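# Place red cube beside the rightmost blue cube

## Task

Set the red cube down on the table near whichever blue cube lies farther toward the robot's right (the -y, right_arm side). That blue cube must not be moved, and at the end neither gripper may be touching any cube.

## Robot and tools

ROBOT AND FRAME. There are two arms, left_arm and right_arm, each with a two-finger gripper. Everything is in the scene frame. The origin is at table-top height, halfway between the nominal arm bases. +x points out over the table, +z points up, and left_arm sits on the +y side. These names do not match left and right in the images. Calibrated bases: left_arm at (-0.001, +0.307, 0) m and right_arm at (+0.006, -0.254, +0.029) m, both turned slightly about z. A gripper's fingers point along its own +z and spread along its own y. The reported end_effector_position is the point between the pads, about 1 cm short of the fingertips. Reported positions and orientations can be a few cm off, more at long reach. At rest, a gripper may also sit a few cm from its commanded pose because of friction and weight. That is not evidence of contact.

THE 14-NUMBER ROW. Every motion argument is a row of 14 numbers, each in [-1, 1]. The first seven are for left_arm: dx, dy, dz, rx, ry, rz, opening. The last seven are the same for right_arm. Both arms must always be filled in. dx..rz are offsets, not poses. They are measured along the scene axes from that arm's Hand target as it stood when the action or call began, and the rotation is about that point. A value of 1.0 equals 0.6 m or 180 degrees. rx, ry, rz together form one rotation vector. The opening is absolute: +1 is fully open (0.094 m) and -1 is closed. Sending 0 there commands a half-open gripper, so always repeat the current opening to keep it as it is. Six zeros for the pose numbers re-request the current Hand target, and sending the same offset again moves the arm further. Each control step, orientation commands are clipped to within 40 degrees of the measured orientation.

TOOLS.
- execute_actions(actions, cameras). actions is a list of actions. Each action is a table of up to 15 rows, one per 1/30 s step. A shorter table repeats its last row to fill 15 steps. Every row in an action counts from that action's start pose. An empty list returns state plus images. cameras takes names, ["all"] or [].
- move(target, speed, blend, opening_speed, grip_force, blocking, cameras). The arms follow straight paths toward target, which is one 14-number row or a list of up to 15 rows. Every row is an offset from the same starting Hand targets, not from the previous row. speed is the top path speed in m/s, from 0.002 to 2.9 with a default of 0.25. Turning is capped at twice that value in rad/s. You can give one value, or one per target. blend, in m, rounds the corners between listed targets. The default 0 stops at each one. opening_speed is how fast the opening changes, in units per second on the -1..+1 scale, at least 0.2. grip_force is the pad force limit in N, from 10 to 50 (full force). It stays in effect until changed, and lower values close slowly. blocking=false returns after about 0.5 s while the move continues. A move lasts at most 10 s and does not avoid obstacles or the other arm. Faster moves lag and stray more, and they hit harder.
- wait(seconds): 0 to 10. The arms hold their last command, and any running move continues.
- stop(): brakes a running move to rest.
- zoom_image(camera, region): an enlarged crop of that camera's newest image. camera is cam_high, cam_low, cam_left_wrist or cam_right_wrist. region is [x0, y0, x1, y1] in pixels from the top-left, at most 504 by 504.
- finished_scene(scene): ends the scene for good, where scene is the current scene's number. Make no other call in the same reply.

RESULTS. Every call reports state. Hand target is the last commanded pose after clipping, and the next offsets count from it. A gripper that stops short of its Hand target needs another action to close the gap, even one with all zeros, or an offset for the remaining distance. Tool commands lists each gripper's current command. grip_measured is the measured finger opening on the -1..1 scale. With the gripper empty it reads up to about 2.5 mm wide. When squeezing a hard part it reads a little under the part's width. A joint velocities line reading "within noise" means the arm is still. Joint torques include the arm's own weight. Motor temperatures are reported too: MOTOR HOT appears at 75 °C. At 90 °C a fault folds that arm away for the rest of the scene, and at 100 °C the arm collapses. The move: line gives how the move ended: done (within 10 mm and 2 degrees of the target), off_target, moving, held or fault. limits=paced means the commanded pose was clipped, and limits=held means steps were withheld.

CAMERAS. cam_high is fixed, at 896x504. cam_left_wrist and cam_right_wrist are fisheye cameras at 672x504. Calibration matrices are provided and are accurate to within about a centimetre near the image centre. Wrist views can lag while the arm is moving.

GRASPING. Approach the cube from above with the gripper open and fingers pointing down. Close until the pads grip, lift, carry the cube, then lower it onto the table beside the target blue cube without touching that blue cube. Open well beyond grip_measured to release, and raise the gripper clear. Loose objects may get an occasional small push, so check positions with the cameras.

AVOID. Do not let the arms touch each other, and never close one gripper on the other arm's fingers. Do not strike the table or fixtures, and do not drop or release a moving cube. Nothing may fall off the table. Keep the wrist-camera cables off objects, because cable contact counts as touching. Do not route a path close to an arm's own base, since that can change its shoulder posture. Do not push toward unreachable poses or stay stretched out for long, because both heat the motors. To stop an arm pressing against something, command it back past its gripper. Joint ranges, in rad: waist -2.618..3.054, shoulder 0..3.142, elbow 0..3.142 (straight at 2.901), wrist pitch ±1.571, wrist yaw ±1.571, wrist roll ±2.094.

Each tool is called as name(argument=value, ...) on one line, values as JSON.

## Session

execute_actions(actions=[])

Scene clock: 0.00 s.
left_arm: end_effector_position=(+0.3883, +0.3417, +0.1113) grip_measured=+1.000 end_effector_quat_wxyz=(+0.619, -0.088, +0.774, +0.099) | right_arm: end_effector_position=(+0.4035, -0.2721, +0.1423) grip_measured=+1.000 end_effector_quat_wxyz=(+0.614, +0.076, +0.780, -0.097)
Joint positions: left_arm=[-0.041 1.582 0.306 1.049 -0.327 -0.028 0.094] | right_arm=[0.124 1.58 0.347 0.988 0.353 0.027 0.094]
Joint velocities: within noise
Joint torques (N m): no reading
Motor temperatures (°C): left_arm=[20 21 25 23 23 22 22] | right_arm=[21 24 25 24 22 23 21]
Heat: left arm: 25 °C; right arm: 25 °C.
Hand target: left_arm +0.3901, +0.3418, +0.1162; +0.625, -0.089, +0.770, +0.098 | right_arm +0.4049, -0.2722, +0.1465; +0.618, +0.078, +0.776, -0.097
Tool commands: left_gripper/opening=+1.0 right_gripper/opening=+1.0
camera_calibration:
cam_left_wrist: T_world_to_cam=[[0.22695, -0.966585, -0.119197, 0.254593], [-0.573642, -0.0337638, -0.81841, 0.363399], [0.787038, 0.254114, -0.562137, -0.212661], [0, 0, 0, 1]] pos_world=[0.318054, 0.312396, 0.208211]
cam_right_wrist: T_world_to_cam=[[-0.275272, -0.960794, -0.0331542, -0.145753], [-0.527921, 0.179894, -0.830023, 0.4209], [0.803445, -0.210979, -0.556743, -0.183145], [0, 0, 0, 1]] pos_world=[0.329227, -0.254395, 0.242559]

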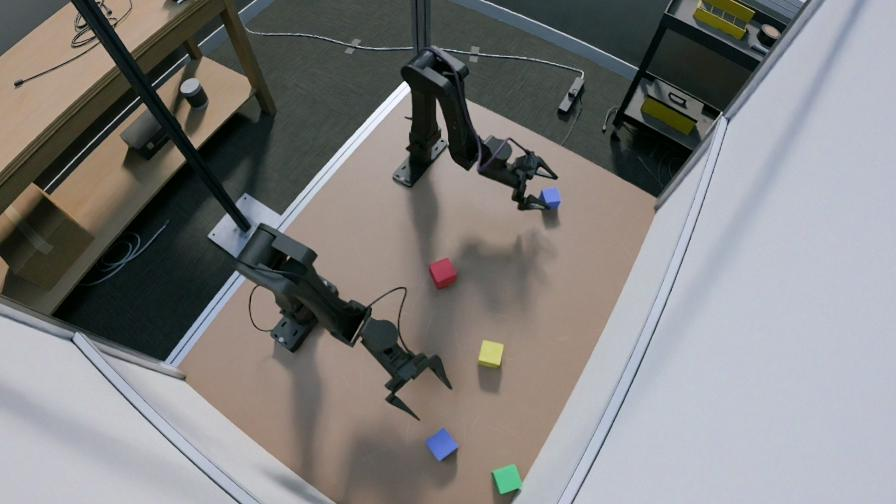

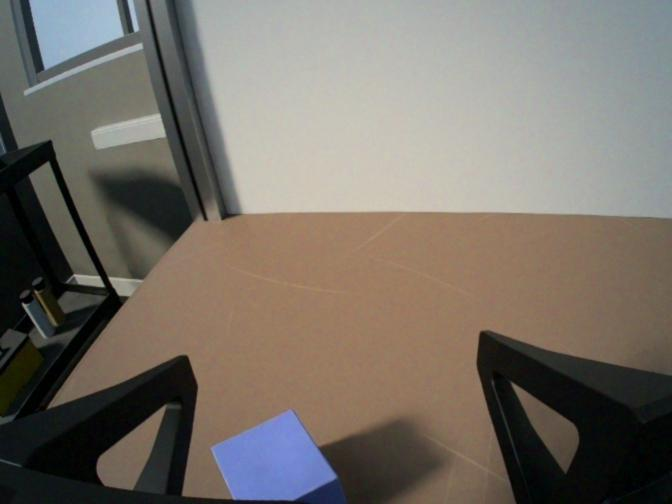

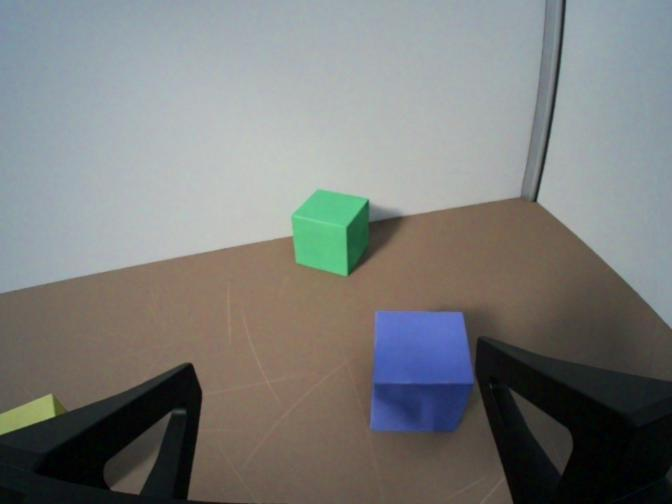

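move(target=[[0,0,0,0,0,0,1, -0.2615,0.4978,-0.0775,0.196,0.3858,-0.1145,1],[0,0,0,0,0,0,1, -0.2615,0.4978,-0.1942,0.196,0.3858,-0.1145,-0.1],[0,0,0,0,0,0,1, -0.2615,0.4978,-0.0108,0.196,0.3858,-0.1145,-0.1],[0,0,0,0,0,0,1, 0.0227,-0.0363,-0.0608,0.196,0.3858,-0.1145,-0.1],[0,0,0,0,0,0,1, 0.0227,-0.0363,-0.1925,0.196,0.3858,-0.1145,0.5],[0,0,0,0,0,0,1, 0.0227,-0.0363,-0.0442,0.196,0.3858,-0.1145,0.5]], speed=[0.7,0.3,0.45,0.7,0.25,0.5], blend=[0.02,0,0.04,0.03,0,0], cameras=["cam_high","cam_right_wrist"])

Scene clock: 38.43 s.
left_arm: end_effector_position=(+0.3883, +0.3417, +0.1113) grip_measured=+1.000 end_effector_quat_wxyz=(+0.619, -0.088, +0.774, +0.099) | right_arm: end_effector_position=(+0.4161, -0.2964, +0.1107) grip_measured=+0.498 end_effector_quat_wxyz=(-0.008, +0.314, +0.949, -0.005)
Joint positions: left_arm=[-0.041 1.582 0.306 1.049 -0.327 -0.028 0.094] | right_arm=[-0.088 2.149 1.879 -1.318 0.006 0.535 0.07]
Joint torques (N m): left_arm=[0.01 -5.98 5.3 2.33 -0.03 0] | right_arm=[0.35 -13.23 7.1 0.2 -0.08 -0.04]
Motor temperatures (°C): left_arm=[20 23 26 31 23 22 22] | right_arm=[21 27 27 27 22 23 21]
Heat: left arm: 31 °C; right arm: 27 °C.
Hand target: left_arm +0.3901, +0.3418, +0.1162; +0.625, -0.089, +0.770, +0.098 | right_arm +0.4185, -0.2940, +0.1201; +0.001, +0.309, +0.951, +0.000
Off the commanded pose: left_arm 0.005 m, 1 deg | right_arm 0.010 m, 1 deg.
move: done
camera_calibration:
cam_right_wrist: T_world_to_cam=[[-0.670111, -0.74159, 0.0315624, 0.0555015], [-0.683811, 0.633323, 0.362358, 0.472938], [-0.288711, 0.221237, -0.931504, 0.408116], [0, 0, 0, 1]] pos_world=[0.47842, -0.348654, 0.207037]
Images, in order (width x height): cam_high 896x504, cam_right_wrist 672x504.

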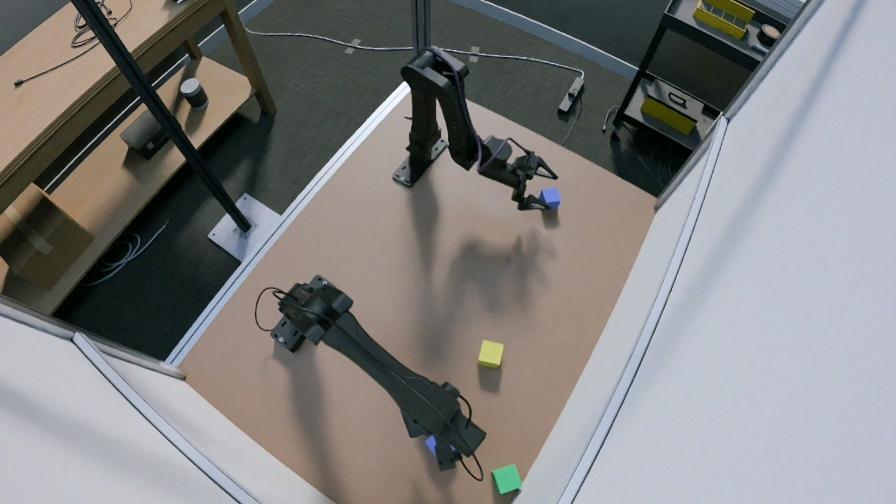

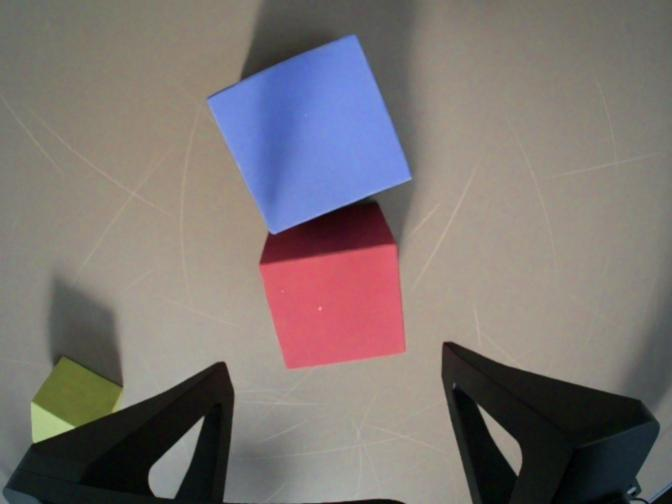

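finished_scene(scene=3)

The scene is finished: the task was done.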